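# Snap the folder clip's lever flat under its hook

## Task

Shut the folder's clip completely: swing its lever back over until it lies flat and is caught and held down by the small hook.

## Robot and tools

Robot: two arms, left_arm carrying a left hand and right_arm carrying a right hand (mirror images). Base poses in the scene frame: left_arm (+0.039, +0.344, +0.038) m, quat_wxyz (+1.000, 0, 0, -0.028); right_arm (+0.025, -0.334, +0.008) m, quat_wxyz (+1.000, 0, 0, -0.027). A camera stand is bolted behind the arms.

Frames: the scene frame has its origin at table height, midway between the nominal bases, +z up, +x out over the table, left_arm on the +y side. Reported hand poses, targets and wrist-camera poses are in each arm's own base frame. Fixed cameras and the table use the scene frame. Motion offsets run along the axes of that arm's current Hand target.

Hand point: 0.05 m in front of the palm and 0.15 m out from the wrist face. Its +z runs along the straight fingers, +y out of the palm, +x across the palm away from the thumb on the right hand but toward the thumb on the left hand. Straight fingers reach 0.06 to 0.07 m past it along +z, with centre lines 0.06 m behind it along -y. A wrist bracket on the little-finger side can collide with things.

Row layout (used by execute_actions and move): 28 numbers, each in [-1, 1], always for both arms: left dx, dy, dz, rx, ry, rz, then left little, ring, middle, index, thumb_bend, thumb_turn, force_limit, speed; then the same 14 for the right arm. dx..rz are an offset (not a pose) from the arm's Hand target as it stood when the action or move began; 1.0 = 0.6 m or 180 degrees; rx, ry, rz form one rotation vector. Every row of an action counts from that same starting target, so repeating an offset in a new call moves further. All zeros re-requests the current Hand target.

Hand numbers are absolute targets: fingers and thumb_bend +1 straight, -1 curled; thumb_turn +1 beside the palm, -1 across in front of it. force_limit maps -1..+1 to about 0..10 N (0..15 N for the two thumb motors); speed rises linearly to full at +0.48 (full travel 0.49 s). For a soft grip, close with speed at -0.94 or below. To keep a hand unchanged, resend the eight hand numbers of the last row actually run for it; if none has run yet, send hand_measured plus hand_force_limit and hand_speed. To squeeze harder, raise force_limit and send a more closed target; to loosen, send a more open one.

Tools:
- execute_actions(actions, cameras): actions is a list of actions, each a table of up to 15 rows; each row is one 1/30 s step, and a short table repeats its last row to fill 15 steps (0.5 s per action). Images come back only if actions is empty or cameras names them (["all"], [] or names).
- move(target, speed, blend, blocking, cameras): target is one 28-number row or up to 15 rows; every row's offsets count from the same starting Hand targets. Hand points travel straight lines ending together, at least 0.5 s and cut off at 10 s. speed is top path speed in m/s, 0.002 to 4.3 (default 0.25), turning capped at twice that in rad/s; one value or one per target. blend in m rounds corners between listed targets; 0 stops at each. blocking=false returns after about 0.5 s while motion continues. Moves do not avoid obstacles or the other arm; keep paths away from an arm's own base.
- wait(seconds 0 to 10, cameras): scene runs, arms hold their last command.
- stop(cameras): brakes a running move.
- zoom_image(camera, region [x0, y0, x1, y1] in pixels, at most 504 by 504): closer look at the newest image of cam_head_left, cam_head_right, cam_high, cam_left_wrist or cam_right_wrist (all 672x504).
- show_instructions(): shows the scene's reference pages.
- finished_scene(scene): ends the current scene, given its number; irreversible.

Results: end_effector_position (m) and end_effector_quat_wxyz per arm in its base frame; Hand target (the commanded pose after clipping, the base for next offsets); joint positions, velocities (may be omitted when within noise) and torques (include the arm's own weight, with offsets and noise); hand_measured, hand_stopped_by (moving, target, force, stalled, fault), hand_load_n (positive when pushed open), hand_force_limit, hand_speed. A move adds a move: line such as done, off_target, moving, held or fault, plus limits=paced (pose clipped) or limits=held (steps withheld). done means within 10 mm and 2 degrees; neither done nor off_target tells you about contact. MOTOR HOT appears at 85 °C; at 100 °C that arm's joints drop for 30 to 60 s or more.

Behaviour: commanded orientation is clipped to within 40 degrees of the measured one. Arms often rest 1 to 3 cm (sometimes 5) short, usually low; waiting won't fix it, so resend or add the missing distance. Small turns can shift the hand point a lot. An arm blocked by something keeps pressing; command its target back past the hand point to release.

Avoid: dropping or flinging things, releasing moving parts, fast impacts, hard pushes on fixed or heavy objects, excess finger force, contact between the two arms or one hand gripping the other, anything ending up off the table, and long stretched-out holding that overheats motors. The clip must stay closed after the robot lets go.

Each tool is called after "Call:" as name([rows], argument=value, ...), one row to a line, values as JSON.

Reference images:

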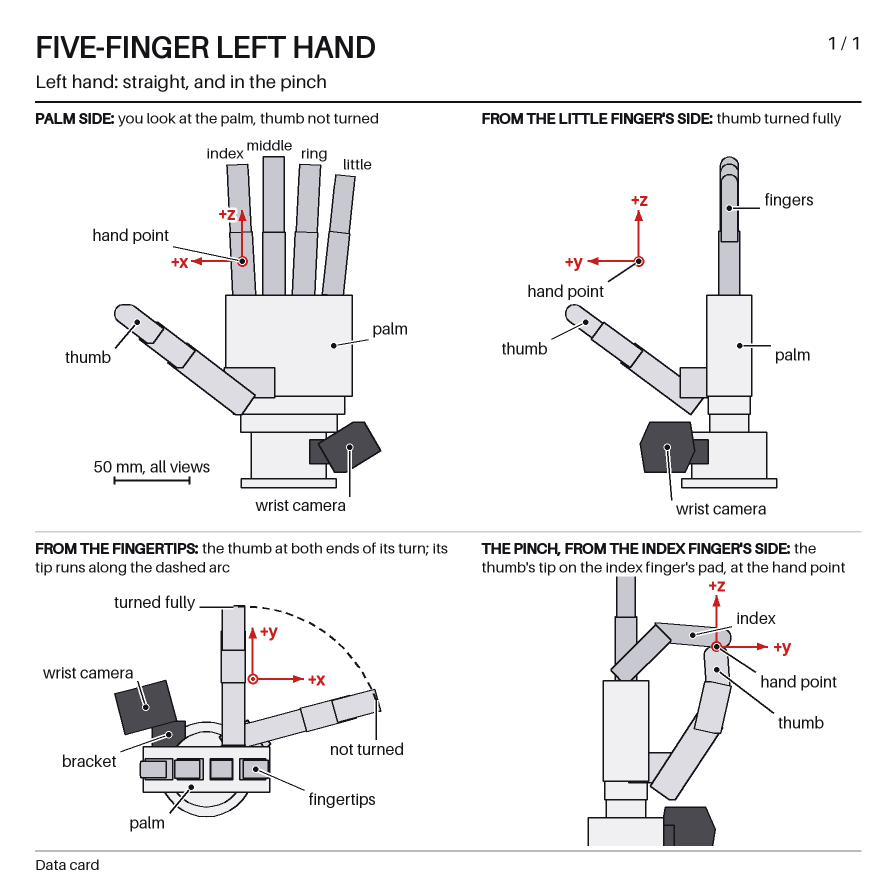

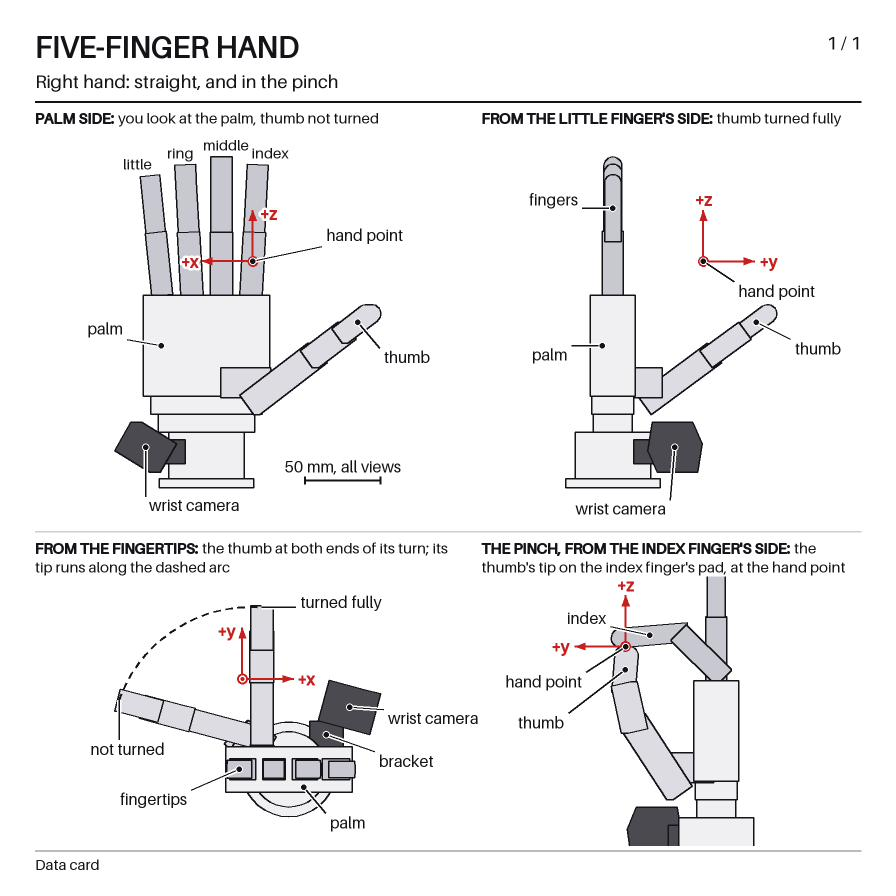

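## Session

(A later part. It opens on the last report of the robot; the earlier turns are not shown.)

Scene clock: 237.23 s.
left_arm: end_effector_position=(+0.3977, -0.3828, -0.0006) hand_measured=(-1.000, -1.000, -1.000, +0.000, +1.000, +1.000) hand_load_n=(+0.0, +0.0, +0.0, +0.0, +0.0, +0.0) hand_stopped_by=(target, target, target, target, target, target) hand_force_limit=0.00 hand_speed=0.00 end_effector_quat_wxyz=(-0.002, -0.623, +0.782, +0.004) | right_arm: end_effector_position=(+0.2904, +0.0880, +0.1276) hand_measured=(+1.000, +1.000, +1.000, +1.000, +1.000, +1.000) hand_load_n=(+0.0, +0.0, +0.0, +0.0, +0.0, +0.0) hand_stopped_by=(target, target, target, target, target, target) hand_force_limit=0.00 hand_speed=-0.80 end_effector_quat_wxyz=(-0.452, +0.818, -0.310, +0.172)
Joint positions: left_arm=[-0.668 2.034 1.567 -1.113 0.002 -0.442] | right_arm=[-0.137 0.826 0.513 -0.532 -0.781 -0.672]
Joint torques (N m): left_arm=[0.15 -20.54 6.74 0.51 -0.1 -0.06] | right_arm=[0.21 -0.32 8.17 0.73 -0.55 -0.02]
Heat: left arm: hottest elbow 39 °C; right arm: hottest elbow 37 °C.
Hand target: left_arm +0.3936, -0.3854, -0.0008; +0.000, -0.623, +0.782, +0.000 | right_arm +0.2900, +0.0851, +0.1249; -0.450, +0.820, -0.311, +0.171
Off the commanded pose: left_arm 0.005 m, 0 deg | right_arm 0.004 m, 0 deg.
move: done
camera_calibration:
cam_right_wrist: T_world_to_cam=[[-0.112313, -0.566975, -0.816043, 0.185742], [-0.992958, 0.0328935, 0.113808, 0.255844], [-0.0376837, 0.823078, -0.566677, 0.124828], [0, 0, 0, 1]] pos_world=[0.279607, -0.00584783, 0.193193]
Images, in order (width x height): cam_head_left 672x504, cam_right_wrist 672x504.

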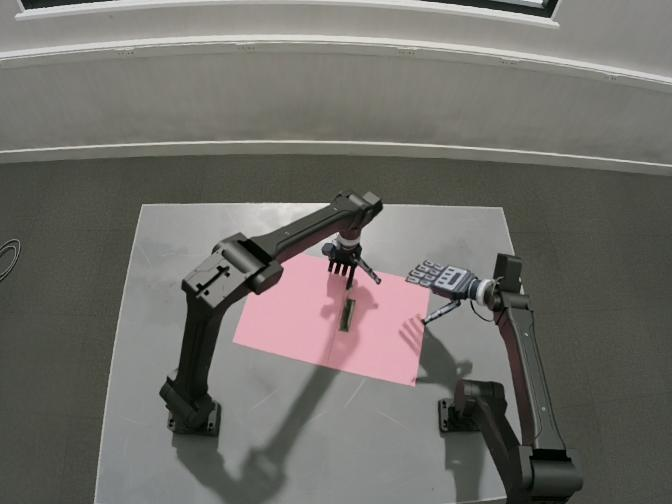

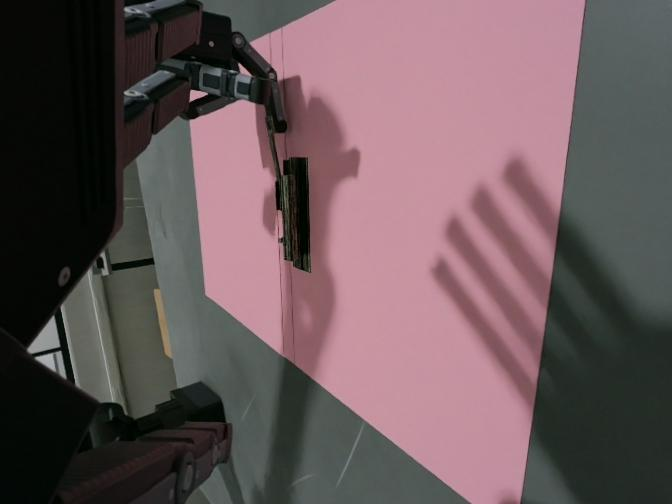

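Call:
move([
  [0.005,0.0057,-0.0265,0,0,0,-1,-1,-1,0,1,1,0,0,0,0,0,0,0,0,1,1,1,1,1,1,0,-0.8],
  [0.005,0.0108,-0.0427,0,0,0,-1,-1,-1,0,1,1,0,0,0,0,0,0,0,0,1,1,1,1,1,1,0,-0.8],
  [0.005,0.0188,-0.058,0,0,0,-1,-1,-1,0,1,1,0,0,0,0,0,0,0,0,1,1,1,1,1,1,0,-0.8],
], speed=0.05, blend=0.005, cameras=["cam_right_wrist","cam_head_left"])

Call:
zoom_image(camera="cam_right_wrist", region=[170, 60, 330, 240])

Call:
zoom_image(camera="cam_head_left", region=[320, 220, 400, 340])

Scene clock: 252.60 s.
left_arm: end_effector_position=(+0.3910, -0.3872, +0.0342) hand_measured=(-1.000, -1.000, -1.000, +0.000, +1.000, +1.000) hand_load_n=(+0.0, +0.0, +0.0, +0.5, +0.0, +0.0) hand_stopped_by=(target, target, target, target, target, target) hand_force_limit=0.00 hand_speed=0.00 end_effector_quat_wxyz=(+0.001, -0.623, +0.782, -0.009) | right_arm: end_effector_position=(+0.2904, +0.0880, +0.1276) hand_measured=(+1.000, +1.000, +1.000, +1.000, +1.000, +1.000) hand_load_n=(+0.0, -0.5, +0.0, +0.0, +0.0, +0.0) hand_stopped_by=(target, target, target, target, target, target) hand_force_limit=0.00 hand_speed=-0.80 end_effector_quat_wxyz=(-0.452, +0.818, -0.310, +0.172)
Joint positions: left_arm=[-0.681 1.97 1.567 -1.149 0.002 -0.455] | right_arm=[-0.137 0.826 0.513 -0.532 -0.781 -0.672]
Joint torques (N m): left_arm=[0.15 -19.72 7.31 -0.39 -0.11 -0.06] | right_arm=[0.38 -0.21 8.08 0.75 -0.54 -0.03]
Heat: left arm: hottest shoulder 39 °C; right arm: hottest elbow 37 °C.
Hand target: left_arm +0.3820, -0.3858, +0.0341; +0.000, -0.623, +0.782, +0.000 | right_arm +0.2900, +0.0851, +0.1249; -0.450, +0.820, -0.311, +0.171
Off the commanded pose: left_arm 0.009 m, 1 deg | right_arm 0.004 m, 0 deg.
move: done
camera_calibration:
cam_right_wrist: T_world_to_cam=[[-0.112313, -0.566975, -0.816043, 0.185742], [-0.992958, 0.0328935, 0.113808, 0.255844], [-0.0376837, 0.823078, -0.566677, 0.124828], [0, 0, 0, 1]] pos_world=[0.279607, -0.00584783, 0.193193]
Images, in order (width x height): cam_head_left 672x504, cam_right_wrist 672x504.

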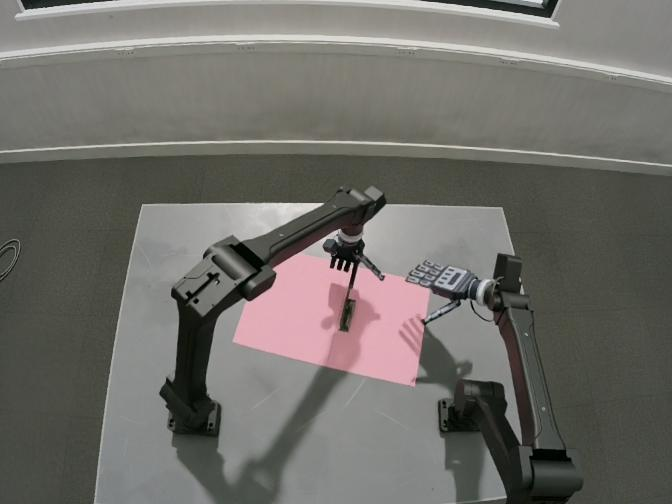

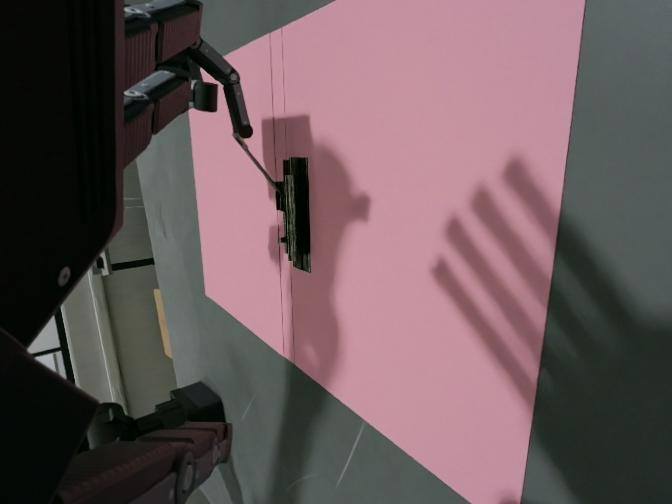

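Scaled by 2.800 from the camera's 672x504 image, which has a finer 960x720 frame.

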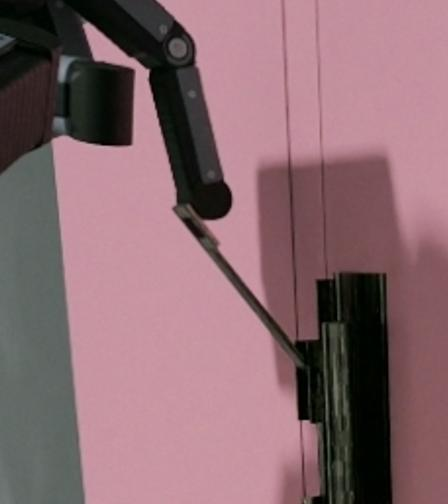

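Scaled by 4.200 from the camera's 672x504 image, which has a finer 960x720 frame.

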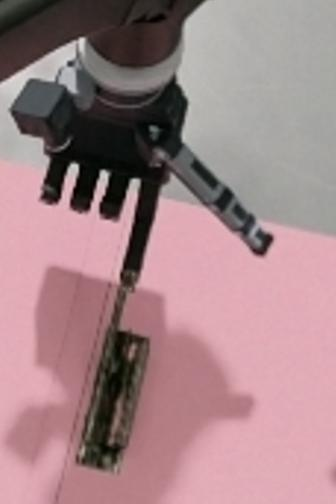

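Call:
move([
  [0,0.015,0.002,0,0,0,-1,-1,-1,0,1,1,0,0,0,0,0,0,0,0,1,1,1,1,1,1,0,-0.8],
  [0,0.0323,-0.016,0,0,0,-1,-1,-1,0,1,1,0,0,0,0,0,0,0,0,1,1,1,1,1,1,0,-0.8],
  [0,0.0623,-0.0315,0,0,0,-1,-1,-1,0,1,1,0,0,0,0,0,0,0,0,1,1,1,1,1,1,0,-0.8],
], speed=0.06, blend=0.008, cameras=["cam_right_wrist","cam_head_left"])

Call:
zoom_image(camera="cam_right_wrist", region=[170, 60, 330, 240])

Call:
zoom_image(camera="cam_head_left", region=[320, 220, 400, 340])

Scene clock: 265.93 s.
left_arm: end_effector_position=(+0.3555, -0.3805, +0.0543) hand_measured=(-1.000, -1.000, -1.000, +0.000, +1.000, +1.000) hand_load_n=(+0.0, +0.0, +0.0, +0.0, +0.0, +0.0) hand_stopped_by=(target, target, target, target, target, target) hand_force_limit=0.00 hand_speed=0.00 end_effector_quat_wxyz=(+0.001, -0.623, +0.782, -0.011) | right_arm: end_effector_position=(+0.2904, +0.0880, +0.1276) hand_measured=(+1.000, +1.000, +1.000, +1.000, +1.000, +1.000) hand_load_n=(+0.0, +0.0, +0.0, +0.0, +0.0, +0.0) hand_stopped_by=(target, target, target, target, target, target) hand_force_limit=0.00 hand_speed=-0.80 end_effector_quat_wxyz=(-0.452, +0.818, -0.310, +0.172)
Joint positions: left_arm=[-0.711 1.872 1.471 -1.149 0.002 -0.486] | right_arm=[-0.137 0.826 0.513 -0.532 -0.781 -0.672]
Joint torques (N m): left_arm=[0.21 -18.37 7.02 -0.38 -0.11 -0.06] | right_arm=[0.26 -0.44 8.06 0.73 -0.55 -0.01]
Heat: left arm: hottest shoulder 39 °C; right arm: hottest elbow 37 °C.
Hand target: left_arm +0.3456, -0.3774, +0.0529; +0.000, -0.623, +0.782, +0.000 | right_arm +0.2900, +0.0851, +0.1249; -0.450, +0.820, -0.311, +0.171
Off the commanded pose: left_arm 0.010 m, 1 deg | right_arm 0.004 m, 0 deg.
move: done; blend cut to 0.0046 m at target 1, 0.0075 m at target 2
camera_calibration:
cam_right_wrist: T_world_to_cam=[[-0.112313, -0.566975, -0.816043, 0.185742], [-0.992958, 0.0328935, 0.113808, 0.255844], [-0.0376837, 0.823078, -0.566677, 0.124828], [0, 0, 0, 1]] pos_world=[0.279607, -0.00584783, 0.193193]
Images, in order (width x height): cam_head_left 672x504, cam_right_wrist 672x504.

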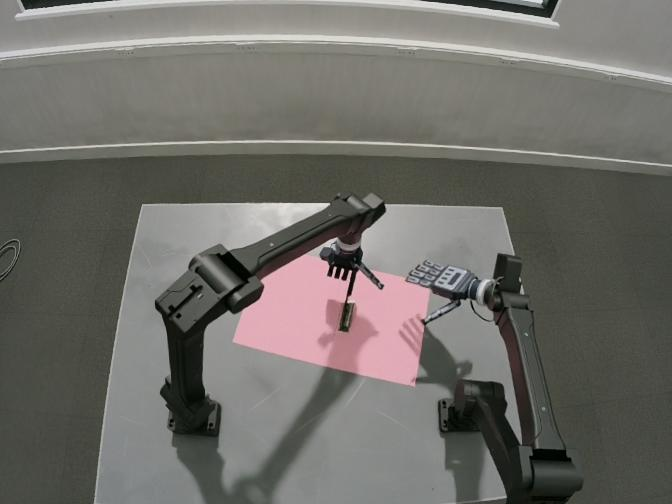

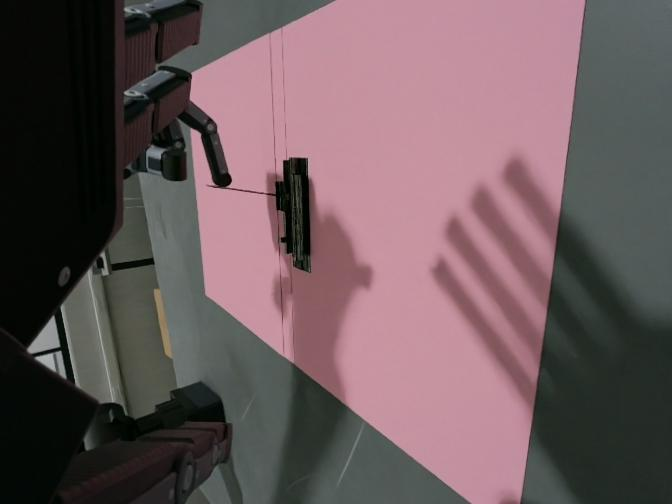

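Scaled by 2.800 from the camera's 672x504 image, which has a finer 960x720 frame.

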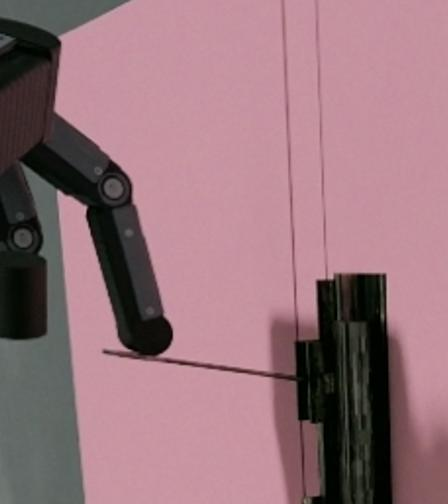

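Scaled by 4.200 from the camera's 672x504 image, which has a finer 960x720 frame.

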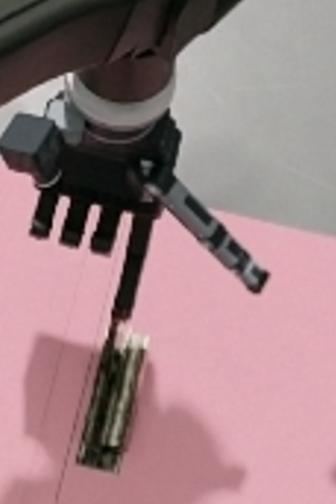

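Call:
move([
  [0,0.036,-0.0043,0,0,0,-1,-1,-1,0,1,1,0,0,0,0,0,0,0,0,1,1,1,1,1,1,0,-0.8],
  [0,0.069,0.0032,0,0,0,-1,-1,-1,0,1,1,0,0,0,0,0,0,0,0,1,1,1,1,1,1,0,-0.8],
  [0,0.091,0.0158,0,0,0,-1,-1,-1,0,1,1,0,0,0,0,0,0,0,0,1,1,1,1,1,1,0,-0.8],
], speed=0.06, blend=0.008, cameras=["cam_right_wrist","cam_left_wrist"])

Call:
zoom_image(camera="cam_right_wrist", region=[170, 100, 330, 280])

Scene clock: 275.07 s.
left_arm: end_effector_position=(+0.2985, -0.3642, +0.0461) hand_measured=(-1.000, -1.000, -1.000, +0.000, +1.000, +1.000) hand_load_n=(+0.0, +0.0, +0.0, +0.0, +0.0, +0.0) hand_stopped_by=(target, target, target, target, target, target) hand_force_limit=0.00 hand_speed=0.00 end_effector_quat_wxyz=(-0.001, -0.624, +0.782, +0.001) | right_arm: end_effector_position=(+0.2904, +0.0880, +0.1276) hand_measured=(+1.000, +1.000, +1.000, +1.000, +1.000, +1.000) hand_load_n=(+0.0, +0.0, +0.0, +0.0, +0.0, +0.0) hand_stopped_by=(target, target, target, target, target, target) hand_force_limit=0.00 hand_speed=-0.80 end_effector_quat_wxyz=(-0.452, +0.818, -0.310, +0.172)
Joint positions: left_arm=[-0.761 1.771 1.299 -1.1 0.001 -0.537] | right_arm=[-0.137 0.826 0.513 -0.532 -0.781 -0.672]
Joint torques (N m): left_arm=[-0.03 -16.32 6.54 0.47 -0.07 -0.06] | right_arm=[0.21 -0.21 8.13 0.69 -0.56 -0.03]
Heat: left arm: hottest shoulder 39 °C; right arm: hottest elbow 37 °C.
Hand target: left_arm +0.2923, -0.3653, +0.0435; +0.000, -0.623, +0.782, +0.000 | right_arm +0.2900, +0.0851, +0.1249; -0.450, +0.820, -0.311, +0.171
Off the commanded pose: left_arm 0.007 m, 0 deg | right_arm 0.004 m, 0 deg.
move: done; blend cut to 0.0076 m at target 2
camera_calibration:
cam_left_wrist: T_world_to_cam=[[0.897118, -0.441736, -0.00689229, -0.429965], [-0.397692, -0.814268, 0.422858, -0.181762], [-0.192404, -0.376613, -0.90617, 0.0775167], [0, 0, 0, 1]] pos_world=[0.328358, -0.30874, 0.14414]
cam_right_wrist: T_world_to_cam=[[-0.112313, -0.566975, -0.816043, 0.185742], [-0.992958, 0.0328935, 0.113808, 0.255844], [-0.0376837, 0.823078, -0.566677, 0.124828], [0, 0, 0, 1]] pos_world=[0.279607, -0.00584783, 0.193193]
Images, in order (width x height): cam_left_wrist 672x504, cam_right_wrist 672x504.

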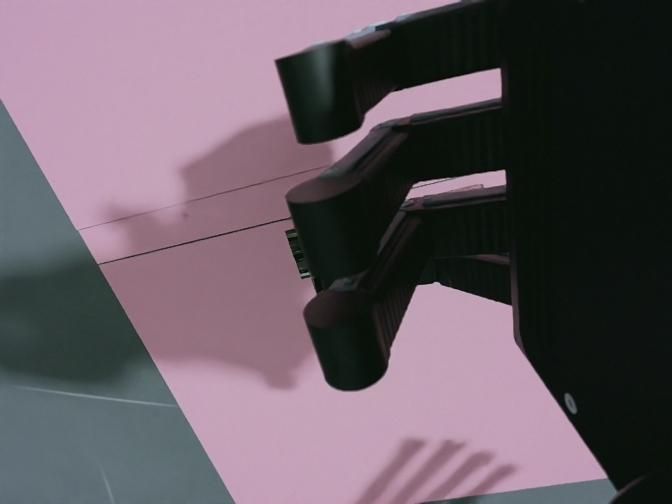

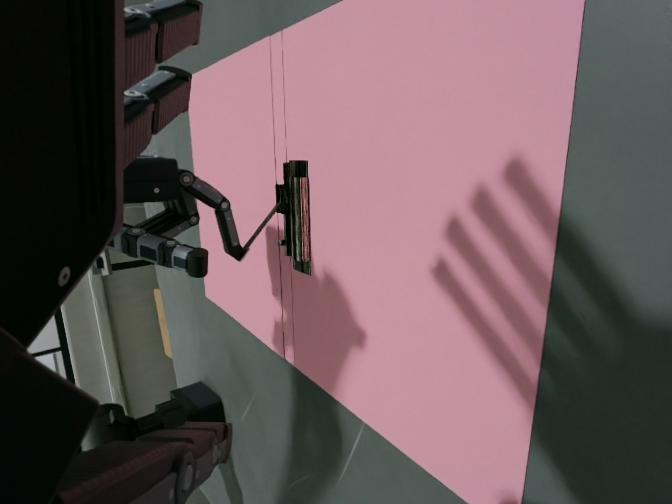

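Scaled by 2.800 from the camera's 672x504 image, which has a finer 960x720 frame.

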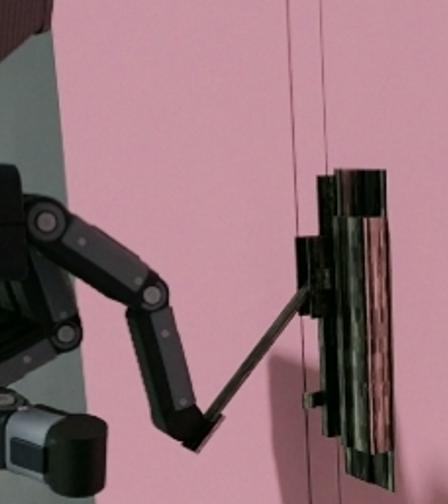

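Call:
move([
  [0,0,-0.0917,0,0,0,-1,-1,-1,0,1,1,0,0,0,0,0,0,0,0,1,1,1,1,1,1,0,-0.8],
  [0,0.0707,-0.0917,0,0,0,-1,-1,-1,1,1,1,0,0,0,0,0,0,0,0,1,1,1,1,1,1,0,-0.8],
], speed=0.1, cameras=["cam_right_wrist","cam_left_wrist","cam_head_left"])

Call:
zoom_image(camera="cam_right_wrist", region=[130, 100, 330, 300])

Call:
zoom_image(camera="cam_head_left", region=[300, 240, 400, 360])

Scene clock: 293.37 s.
left_arm: end_effector_position=(+0.2546, -0.3563, +0.1033) hand_measured=(-1.000, -1.000, -1.000, +1.000, +1.000, +1.000) hand_load_n=(+0.0, +0.0, +0.0, +0.0, +0.0, +0.0) hand_stopped_by=(target, target, target, target, target, target) hand_force_limit=0.00 hand_speed=0.00 end_effector_quat_wxyz=(+0.000, -0.622, +0.783, -0.002) | right_arm: end_effector_position=(+0.2904, +0.0880, +0.1276) hand_measured=(+1.000, +1.000, +1.000, +1.000, +1.000, +1.000) hand_load_n=(+0.0, +0.0, +0.0, +0.0, +0.0, +0.0) hand_stopped_by=(target, target, target, target, target, target) hand_force_limit=0.00 hand_speed=-0.80 end_effector_quat_wxyz=(-0.452, +0.818, -0.310, +0.172)
Joint positions: left_arm=[-0.814 1.62 1.262 -1.21 0 -0.586] | right_arm=[-0.137 0.826 0.513 -0.532 -0.781 -0.672]
Joint torques (N m): left_arm=[0.38 -13.98 7.24 0.44 -0.06 -0.06] | right_arm=[0.21 -0.26 8.08 0.73 -0.55 0]
Heat: left arm: hottest shoulder 37 °C; right arm: hottest elbow 37 °C.
Hand target: left_arm +0.2510, -0.3559, +0.0984; +0.000, -0.623, +0.782, +0.000 | right_arm +0.2900, +0.0851, +0.1249; -0.450, +0.820, -0.311, +0.171
Off the commanded pose: left_arm 0.006 m, 0 deg | right_arm 0.004 m, 0 deg.
move: done
camera_calibration:
cam_left_wrist: T_world_to_cam=[[0.89527, -0.445521, -0.00170804, -0.388133], [-0.402819, -0.811087, 0.424116, -0.214568], [-0.190338, -0.37901, -0.905606, 0.122459], [0, 0, 0, 1]] pos_world=[0.28436, -0.300542, 0.201239]
cam_right_wrist: T_world_to_cam=[[-0.112313, -0.566975, -0.816043, 0.185742], [-0.992958, 0.0328935, 0.113808, 0.255844], [-0.0376837, 0.823078, -0.566677, 0.124828], [0, 0, 0, 1]] pos_world=[0.279607, -0.00584783, 0.193193]
Images, in order (width x height): cam_head_left 672x504, cam_left_wrist 672x504, cam_right_wrist 672x504.

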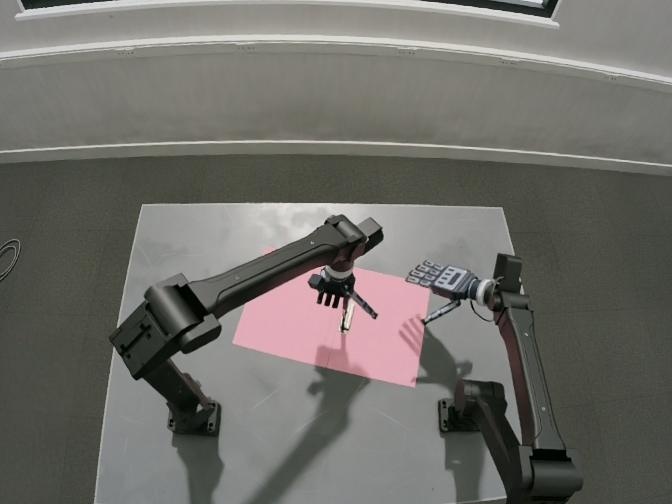

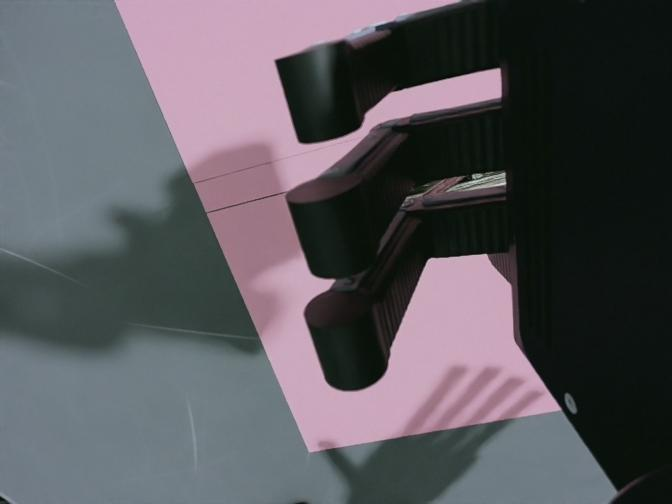

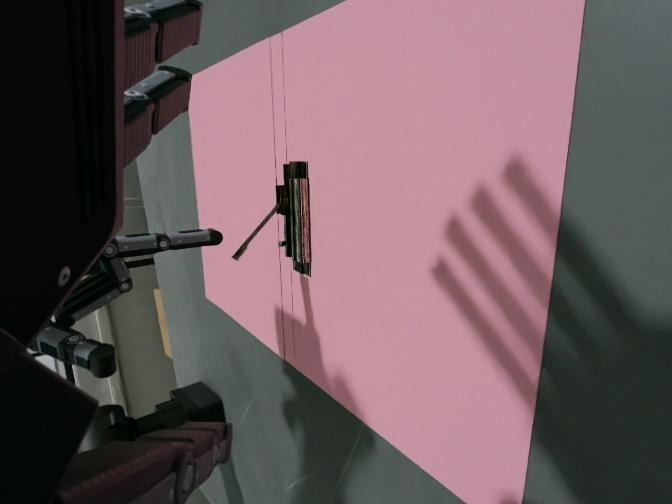

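Scaled by 2.520 from the camera's 672x504 image, which has a finer 960x720 frame.

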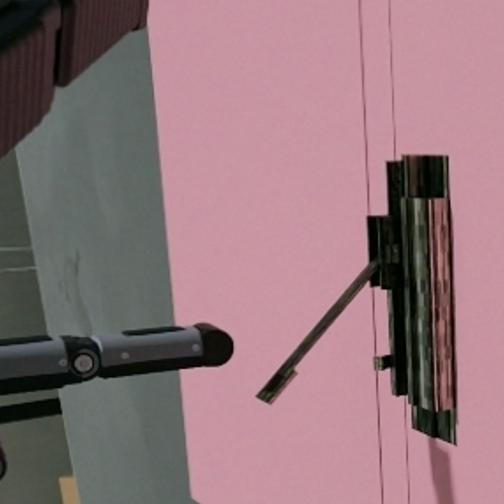

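Scaled by 4.200 from the camera's 672x504 image, which has a finer 960x720 frame.

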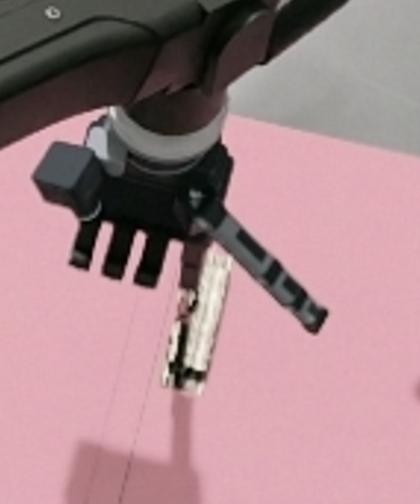

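Call:
move([
  [0,0.002,0.0267,0,0,0,-1,-1,-1,1,1,1,0,0,0,0,0,0,0,0,1,1,1,1,1,1,0,-0.8],
  [0,0.0207,0.0433,0,0,0,-1,-1,-1,1,1,1,0,0,0,0,0,0,0,0,1,1,1,1,1,1,0,-0.8],
  [0,0.035,0.0638,0,0,0,-1,-1,-1,1,1,1,0,0,0,0,0,0,0,0,1,1,1,1,1,1,0,-0.8],
  [0,0.0423,0.0825,0,0,0,-1,-1,-1,1,1,1,0,0,0,0,0,0,0,0,1,1,1,1,1,1,0,-0.8],
], speed=0.06, blend=0.008, cameras=["cam_right_wrist","cam_head_left"])

Call:
zoom_image(camera="cam_right_wrist", region=[170, 120, 330, 300])

Call:
zoom_image(camera="cam_head_left", region=[300, 240, 400, 360])

Scene clock: 309.87 s.
left_arm: end_effector_position=(+0.2337, -0.3504, +0.0613) hand_measured=(-1.000, -1.000, -1.000, +1.000, +1.000, +1.000) hand_load_n=(+0.0, +0.0, +0.0, -0.5, +0.0, +0.0) hand_stopped_by=(target, target, target, target, target, target) hand_force_limit=0.00 hand_speed=0.00 end_effector_quat_wxyz=(+0.000, -0.624, +0.781, -0.006) | right_arm: end_effector_position=(+0.2904, +0.0880, +0.1276) hand_measured=(+1.000, +1.000, +1.000, +1.000, +1.000, +1.000) hand_load_n=(+0.0, +0.0, +0.0, +0.0, +0.0, -0.5) hand_stopped_by=(target, target, target, target, target, target) hand_force_limit=0.00 hand_speed=-0.80 end_effector_quat_wxyz=(-0.452, +0.818, -0.310, +0.172)
Joint positions: left_arm=[-0.839 1.614 1.135 -1.079 0 -0.615] | right_arm=[-0.137 0.826 0.513 -0.532 -0.781 -0.672]
Joint torques (N m): left_arm=[-0.15 -12.28 6.09 0.85 -0.07 -0.09] | right_arm=[0.21 -0.5 8.1 0.72 -0.55 -0.03]
Heat: left arm: hottest shoulder 37 °C; right arm: hottest elbow 38 °C.
Hand target: left_arm +0.2262, -0.3503, +0.0490; +0.000, -0.623, +0.782, +0.000 | right_arm +0.2900, +0.0851, +0.1249; -0.450, +0.820, -0.311, +0.171
Off the commanded pose: left_arm 0.014 m, 1 deg | right_arm 0.004 m, 0 deg.
move: off_target (left_arm); blend cut to 0.0075 m at target 1, 0.0075 m at target 2, 0.006 m at target 3
camera_calibration:
cam_right_wrist: T_world_to_cam=[[-0.112313, -0.566975, -0.816043, 0.185742], [-0.992958, 0.0328935, 0.113808, 0.255844], [-0.0376837, 0.823078, -0.566677, 0.124828], [0, 0, 0, 1]] pos_world=[0.279607, -0.00584783, 0.193193]
Images, in order (width x height): cam_head_left 672x504, cam_right_wrist 672x504.

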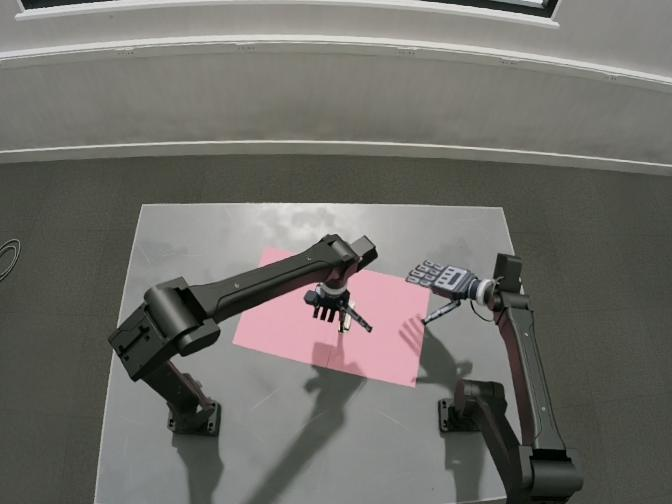

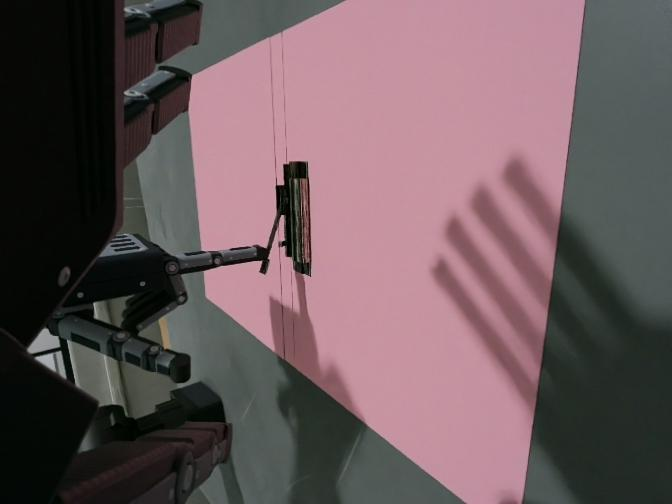

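Scaled by 2.800 from the camera's 672x504 image, which has a finer 960x720 frame.

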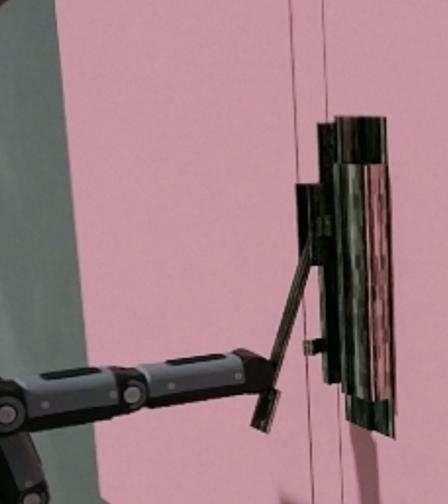

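Scaled by 4.200 from the camera's 672x504 image, which has a finer 960x720 frame.

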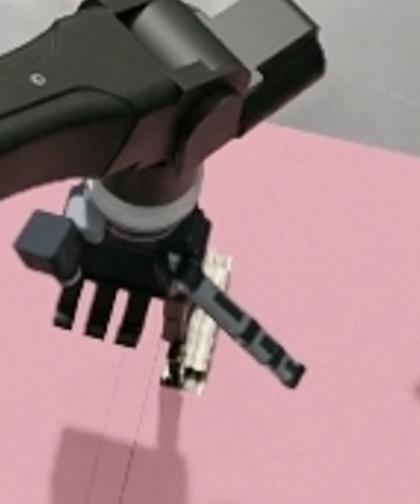

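Call:
move([
  [0,0.0083,0.015,0,0,0,-1,-1,-1,1,1,1,0,0,0,0,0,0,0,0,1,1,1,1,1,1,0,-0.8],
  [0,0.01,0.045,0,0,0,-1,-1,-1,1,1,1,0,0,0,0,0,0,0,0,1,1,1,1,1,1,0,-0.8],
], speed=0.05, blend=0.004, cameras=["cam_right_wrist","cam_head_left"])

Call:
zoom_image(camera="cam_right_wrist", region=[170, 120, 330, 300])

Scene clock: 317.97 s.
left_arm: end_effector_position=(+0.2292, -0.3494, +0.0457) hand_measured=(-1.000, -1.000, -1.000, +1.000, +1.000, +1.000) hand_load_n=(+0.0, +0.0, +0.0, -1.5, +0.0, +0.0) hand_stopped_by=(target, target, target, target, target, target) hand_force_limit=0.00 hand_speed=0.00 end_effector_quat_wxyz=(+0.001, -0.624, +0.781, -0.016) | right_arm: end_effector_position=(+0.2904, +0.0880, +0.1276) hand_measured=(+1.000, +1.000, +1.000, +1.000, +1.000, +1.000) hand_load_n=(+0.0, +0.0, +0.0, +0.0, -0.5, -0.5) hand_stopped_by=(target, target, target, target, target, target) hand_force_limit=0.00 hand_speed=-0.80 end_effector_quat_wxyz=(-0.452, +0.818, -0.310, +0.172)
Joint positions: left_arm=[-0.845 1.612 1.087 -1.014 0 -0.622] | right_arm=[-0.137 0.826 0.513 -0.532 -0.781 -0.672]
Joint torques (N m): left_arm=[-0.26 -10.11 5.75 1.21 -0.05 -0.1] | right_arm=[0.09 -0.5 8.21 0.68 -0.57 -0.03]
Heat: left arm: hottest shoulder 37 °C; right arm: hottest elbow 38 °C.
Hand target: left_arm +0.2204, -0.3489, +0.0221; +0.000, -0.623, +0.782, +0.000 | right_arm +0.2900, +0.0851, +0.1249; -0.450, +0.820, -0.311, +0.171
Off the commanded pose: left_arm 0.025 m, 2 deg | right_arm 0.004 m, 0 deg.
move: off_target (left_arm)
camera_calibration:
cam_right_wrist: T_world_to_cam=[[-0.112313, -0.566975, -0.816043, 0.185742], [-0.992958, 0.0328935, 0.113808, 0.255844], [-0.0376837, 0.823078, -0.566677, 0.124828], [0, 0, 0, 1]] pos_world=[0.279607, -0.00584783, 0.193193]
Images, in order (width x height): cam_head_left 672x504, cam_right_wrist 672x504.

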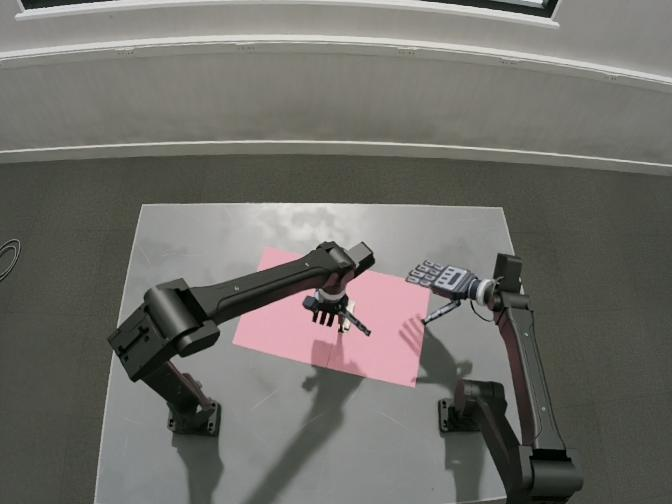

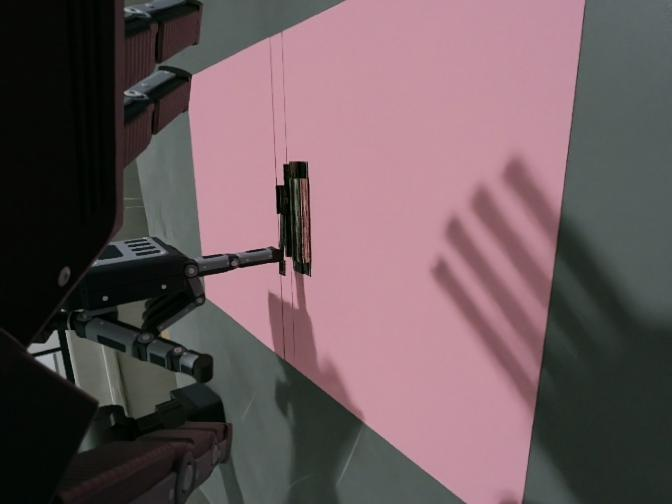

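Scaled by 2.800 from the camera's 672x504 image, which has a finer 960x720 frame.

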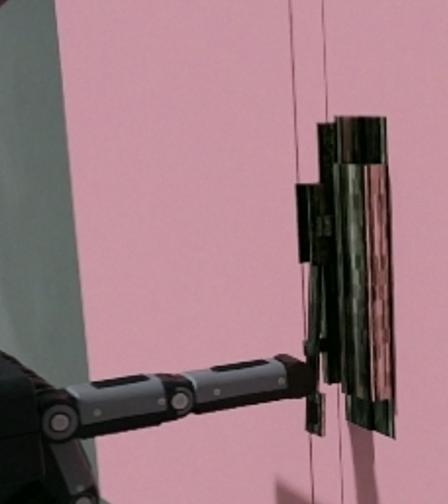

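Call:
move([
  [0,-0.002,0.03,0,0,0,-1,-1,-1,1,1,1,0,0,0,0,0,0,0,0,1,1,1,1,1,1,0,-0.8],
], speed=0.05, cameras=["cam_right_wrist","cam_head_left"])

Call:
zoom_image(camera="cam_right_wrist", region=[170, 120, 330, 300])

Scene clock: 323.43 s.
left_arm: end_effector_position=(+0.2315, -0.3529, +0.0392) hand_measured=(-1.000, -1.000, -1.000, +1.000, +1.000, +1.000) hand_load_n=(+0.0, +0.0, +0.0, -2.5, +0.0, +0.0) hand_stopped_by=(target, target, target, target, target, target) hand_force_limit=0.00 hand_speed=0.00 end_effector_quat_wxyz=(+0.001, -0.624, +0.781, -0.028) | right_arm: end_effector_position=(+0.2904, +0.0880, +0.1276) hand_measured=(+1.000, +1.000, +1.000, +1.000, +1.000, +1.000) hand_load_n=(+0.0, +0.0, +0.0, +0.5, +0.0, +0.0) hand_stopped_by=(target, target, target, target, target, target) hand_force_limit=0.00 hand_speed=-0.80 end_effector_quat_wxyz=(-0.452, +0.818, -0.310, +0.172)
Joint positions: left_arm=[-0.846 1.615 1.073 -0.973 0.001 -0.622] | right_arm=[-0.137 0.826 0.513 -0.532 -0.781 -0.672]
Joint torques (N m): left_arm=[0.03 -8.23 5.29 1.39 -0.11 -0.07] | right_arm=[0.26 -0.26 8.14 0.69 -0.56 -0.01]
Heat: left arm: hottest shoulder 36 °C; right arm: hottest elbow 38 °C.
Hand target: left_arm +0.2216, -0.3492, +0.0040; +0.000, -0.623, +0.782, +0.000 | right_arm +0.2900, +0.0851, +0.1249; -0.450, +0.820, -0.311, +0.171
Off the commanded pose: left_arm 0.037 m, 3 deg | right_arm 0.004 m, 0 deg.
move: off_target (left_arm)
camera_calibration:
cam_right_wrist: T_world_to_cam=[[-0.112313, -0.566975, -0.816043, 0.185742], [-0.992958, 0.0328935, 0.113808, 0.255844], [-0.0376837, 0.823078, -0.566677, 0.124828], [0, 0, 0, 1]] pos_world=[0.279607, -0.00584783, 0.193193]
Images, in order (width x height): cam_head_left 672x504, cam_right_wrist 672x504.

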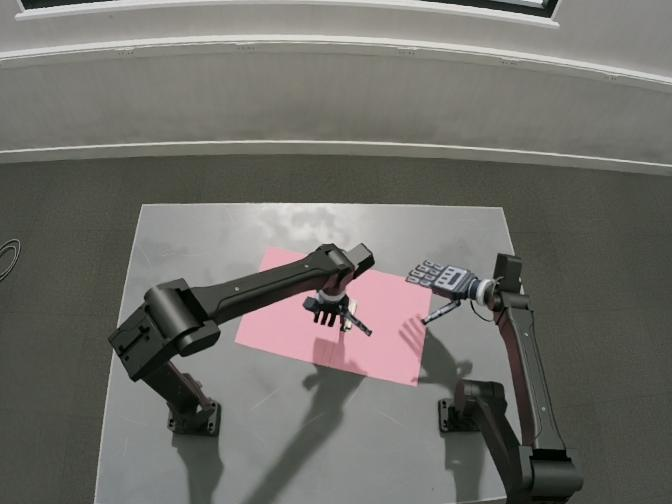

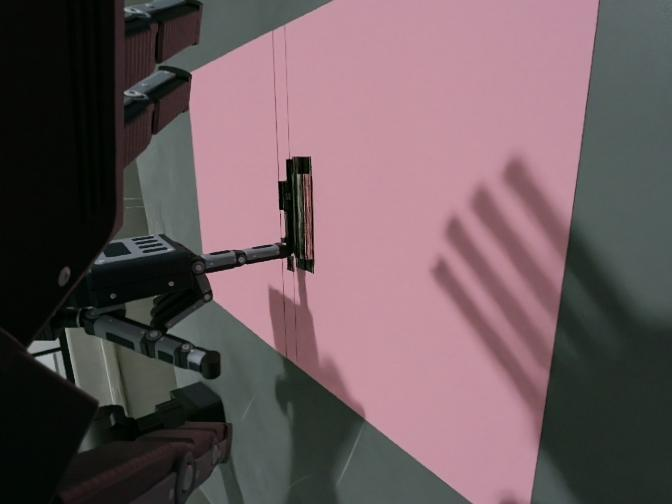

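Scaled by 2.800 from the camera's 672x504 image, which has a finer 960x720 frame.

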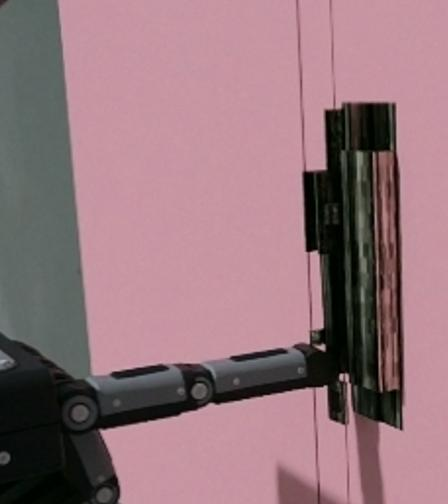

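Call:
move([
  [0.002,-0.0175,-0.055,0,0,0,-1,-1,-1,1,1,1,0,0,0,0,0,0,0,0,1,1,1,1,1,1,0,-0.8],
  [0.002,-0.0175,-0.16,0,0,0,-1,-1,-1,1,1,1,0,0,0,0,0,0,0,0,1,1,1,1,1,1,0,-0.8],
], speed=0.1, blend=0.01, cameras=["cam_right_wrist","cam_head_left"])

Call:
zoom_image(camera="cam_right_wrist", region=[220, 140, 330, 300])

Call:
zoom_image(camera="cam_head_left", region=[310, 270, 390, 350])

Scene clock: 330.53 s.
left_arm: end_effector_position=(+0.2201, -0.3399, +0.0851) hand_measured=(-1.000, -1.000, -1.000, +1.000, +1.000, +1.000) hand_load_n=(+0.0, +0.0, +0.0, +0.0, +0.0, +0.0) hand_stopped_by=(target, target, target, target, target, target) hand_force_limit=0.00 hand_speed=0.00 end_effector_quat_wxyz=(-0.001, -0.624, +0.781, +0.017) | right_arm: end_effector_position=(+0.2904, +0.0880, +0.1276) hand_measured=(+1.000, +1.000, +1.000, +1.000, +1.000, +1.000) hand_load_n=(-0.5, +0.0, +0.0, +0.0, +0.0, -0.5) hand_stopped_by=(target, target, target, target, target, target) hand_force_limit=0.00 hand_speed=-0.80 end_effector_quat_wxyz=(-0.452, +0.818, -0.310, +0.172)
Joint positions: left_arm=[-0.846 1.576 1.154 -1.181 0.001 -0.622] | right_arm=[-0.137 0.826 0.513 -0.532 -0.781 -0.672]
Joint torques (N m): left_arm=[0.73 -12.69 12.53 -0.47 -0.07 0.04] | right_arm=[0.32 -0.67 8.08 0.69 -0.56 -0.04]
Heat: left arm: hottest shoulder 35 °C; right arm: hottest elbow 38 °C.
Hand target: left_arm +0.2316, -0.3527, +0.1000; +0.000, -0.623, +0.782, +0.000 | right_arm +0.2900, +0.0851, +0.1249; -0.450, +0.820, -0.311, +0.171
Off the commanded pose: left_arm 0.023 m, 2 deg | right_arm 0.004 m, 0 deg.
move: off_target (left_arm)
camera_calibration:
cam_right_wrist: T_world_to_cam=[[-0.112313, -0.566975, -0.816043, 0.185742], [-0.992958, 0.0328935, 0.113808, 0.255844], [-0.0376837, 0.823078, -0.566677, 0.124828], [0, 0, 0, 1]] pos_world=[0.279607, -0.00584783, 0.193193]
Images, in order (width x height): cam_head_left 672x504, cam_right_wrist 672x504.

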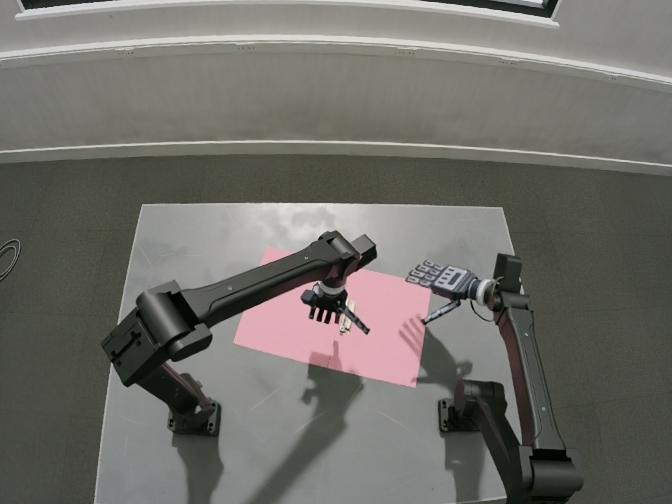

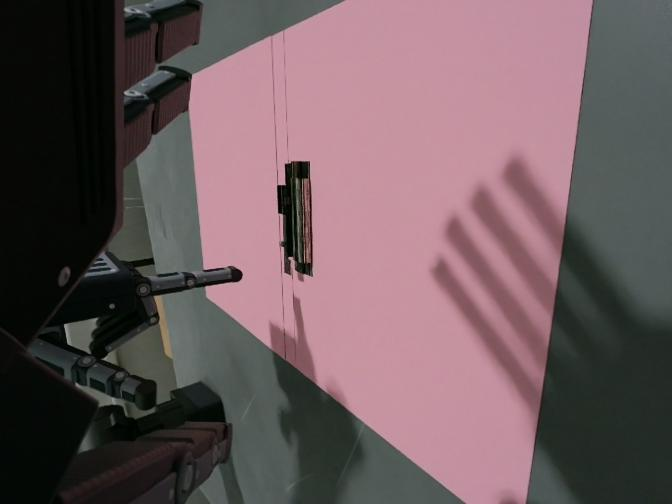

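Scaled by 3.150 from the camera's 672x504 image, which has a finer 960x720 frame.

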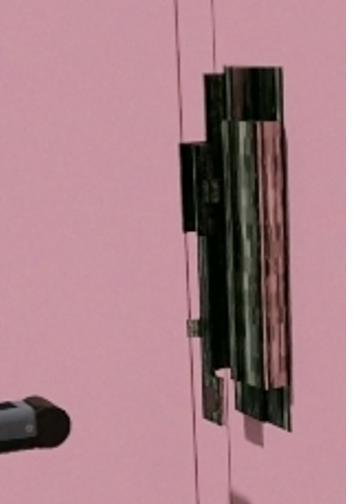

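Scaled by 6.300 from the camera's 672x504 image, which has a finer 960x720 frame.

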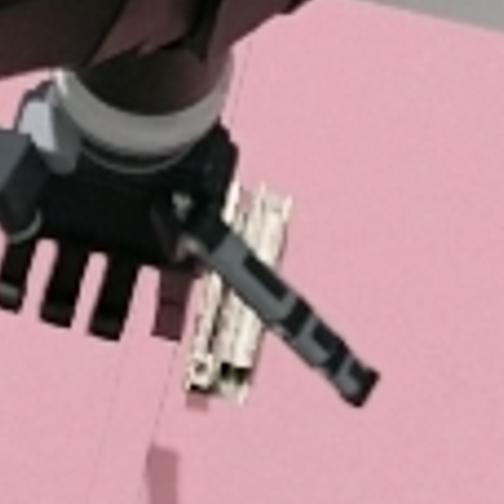

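Call:
finished_scene(scene=2)

The scene is finished: the task was done.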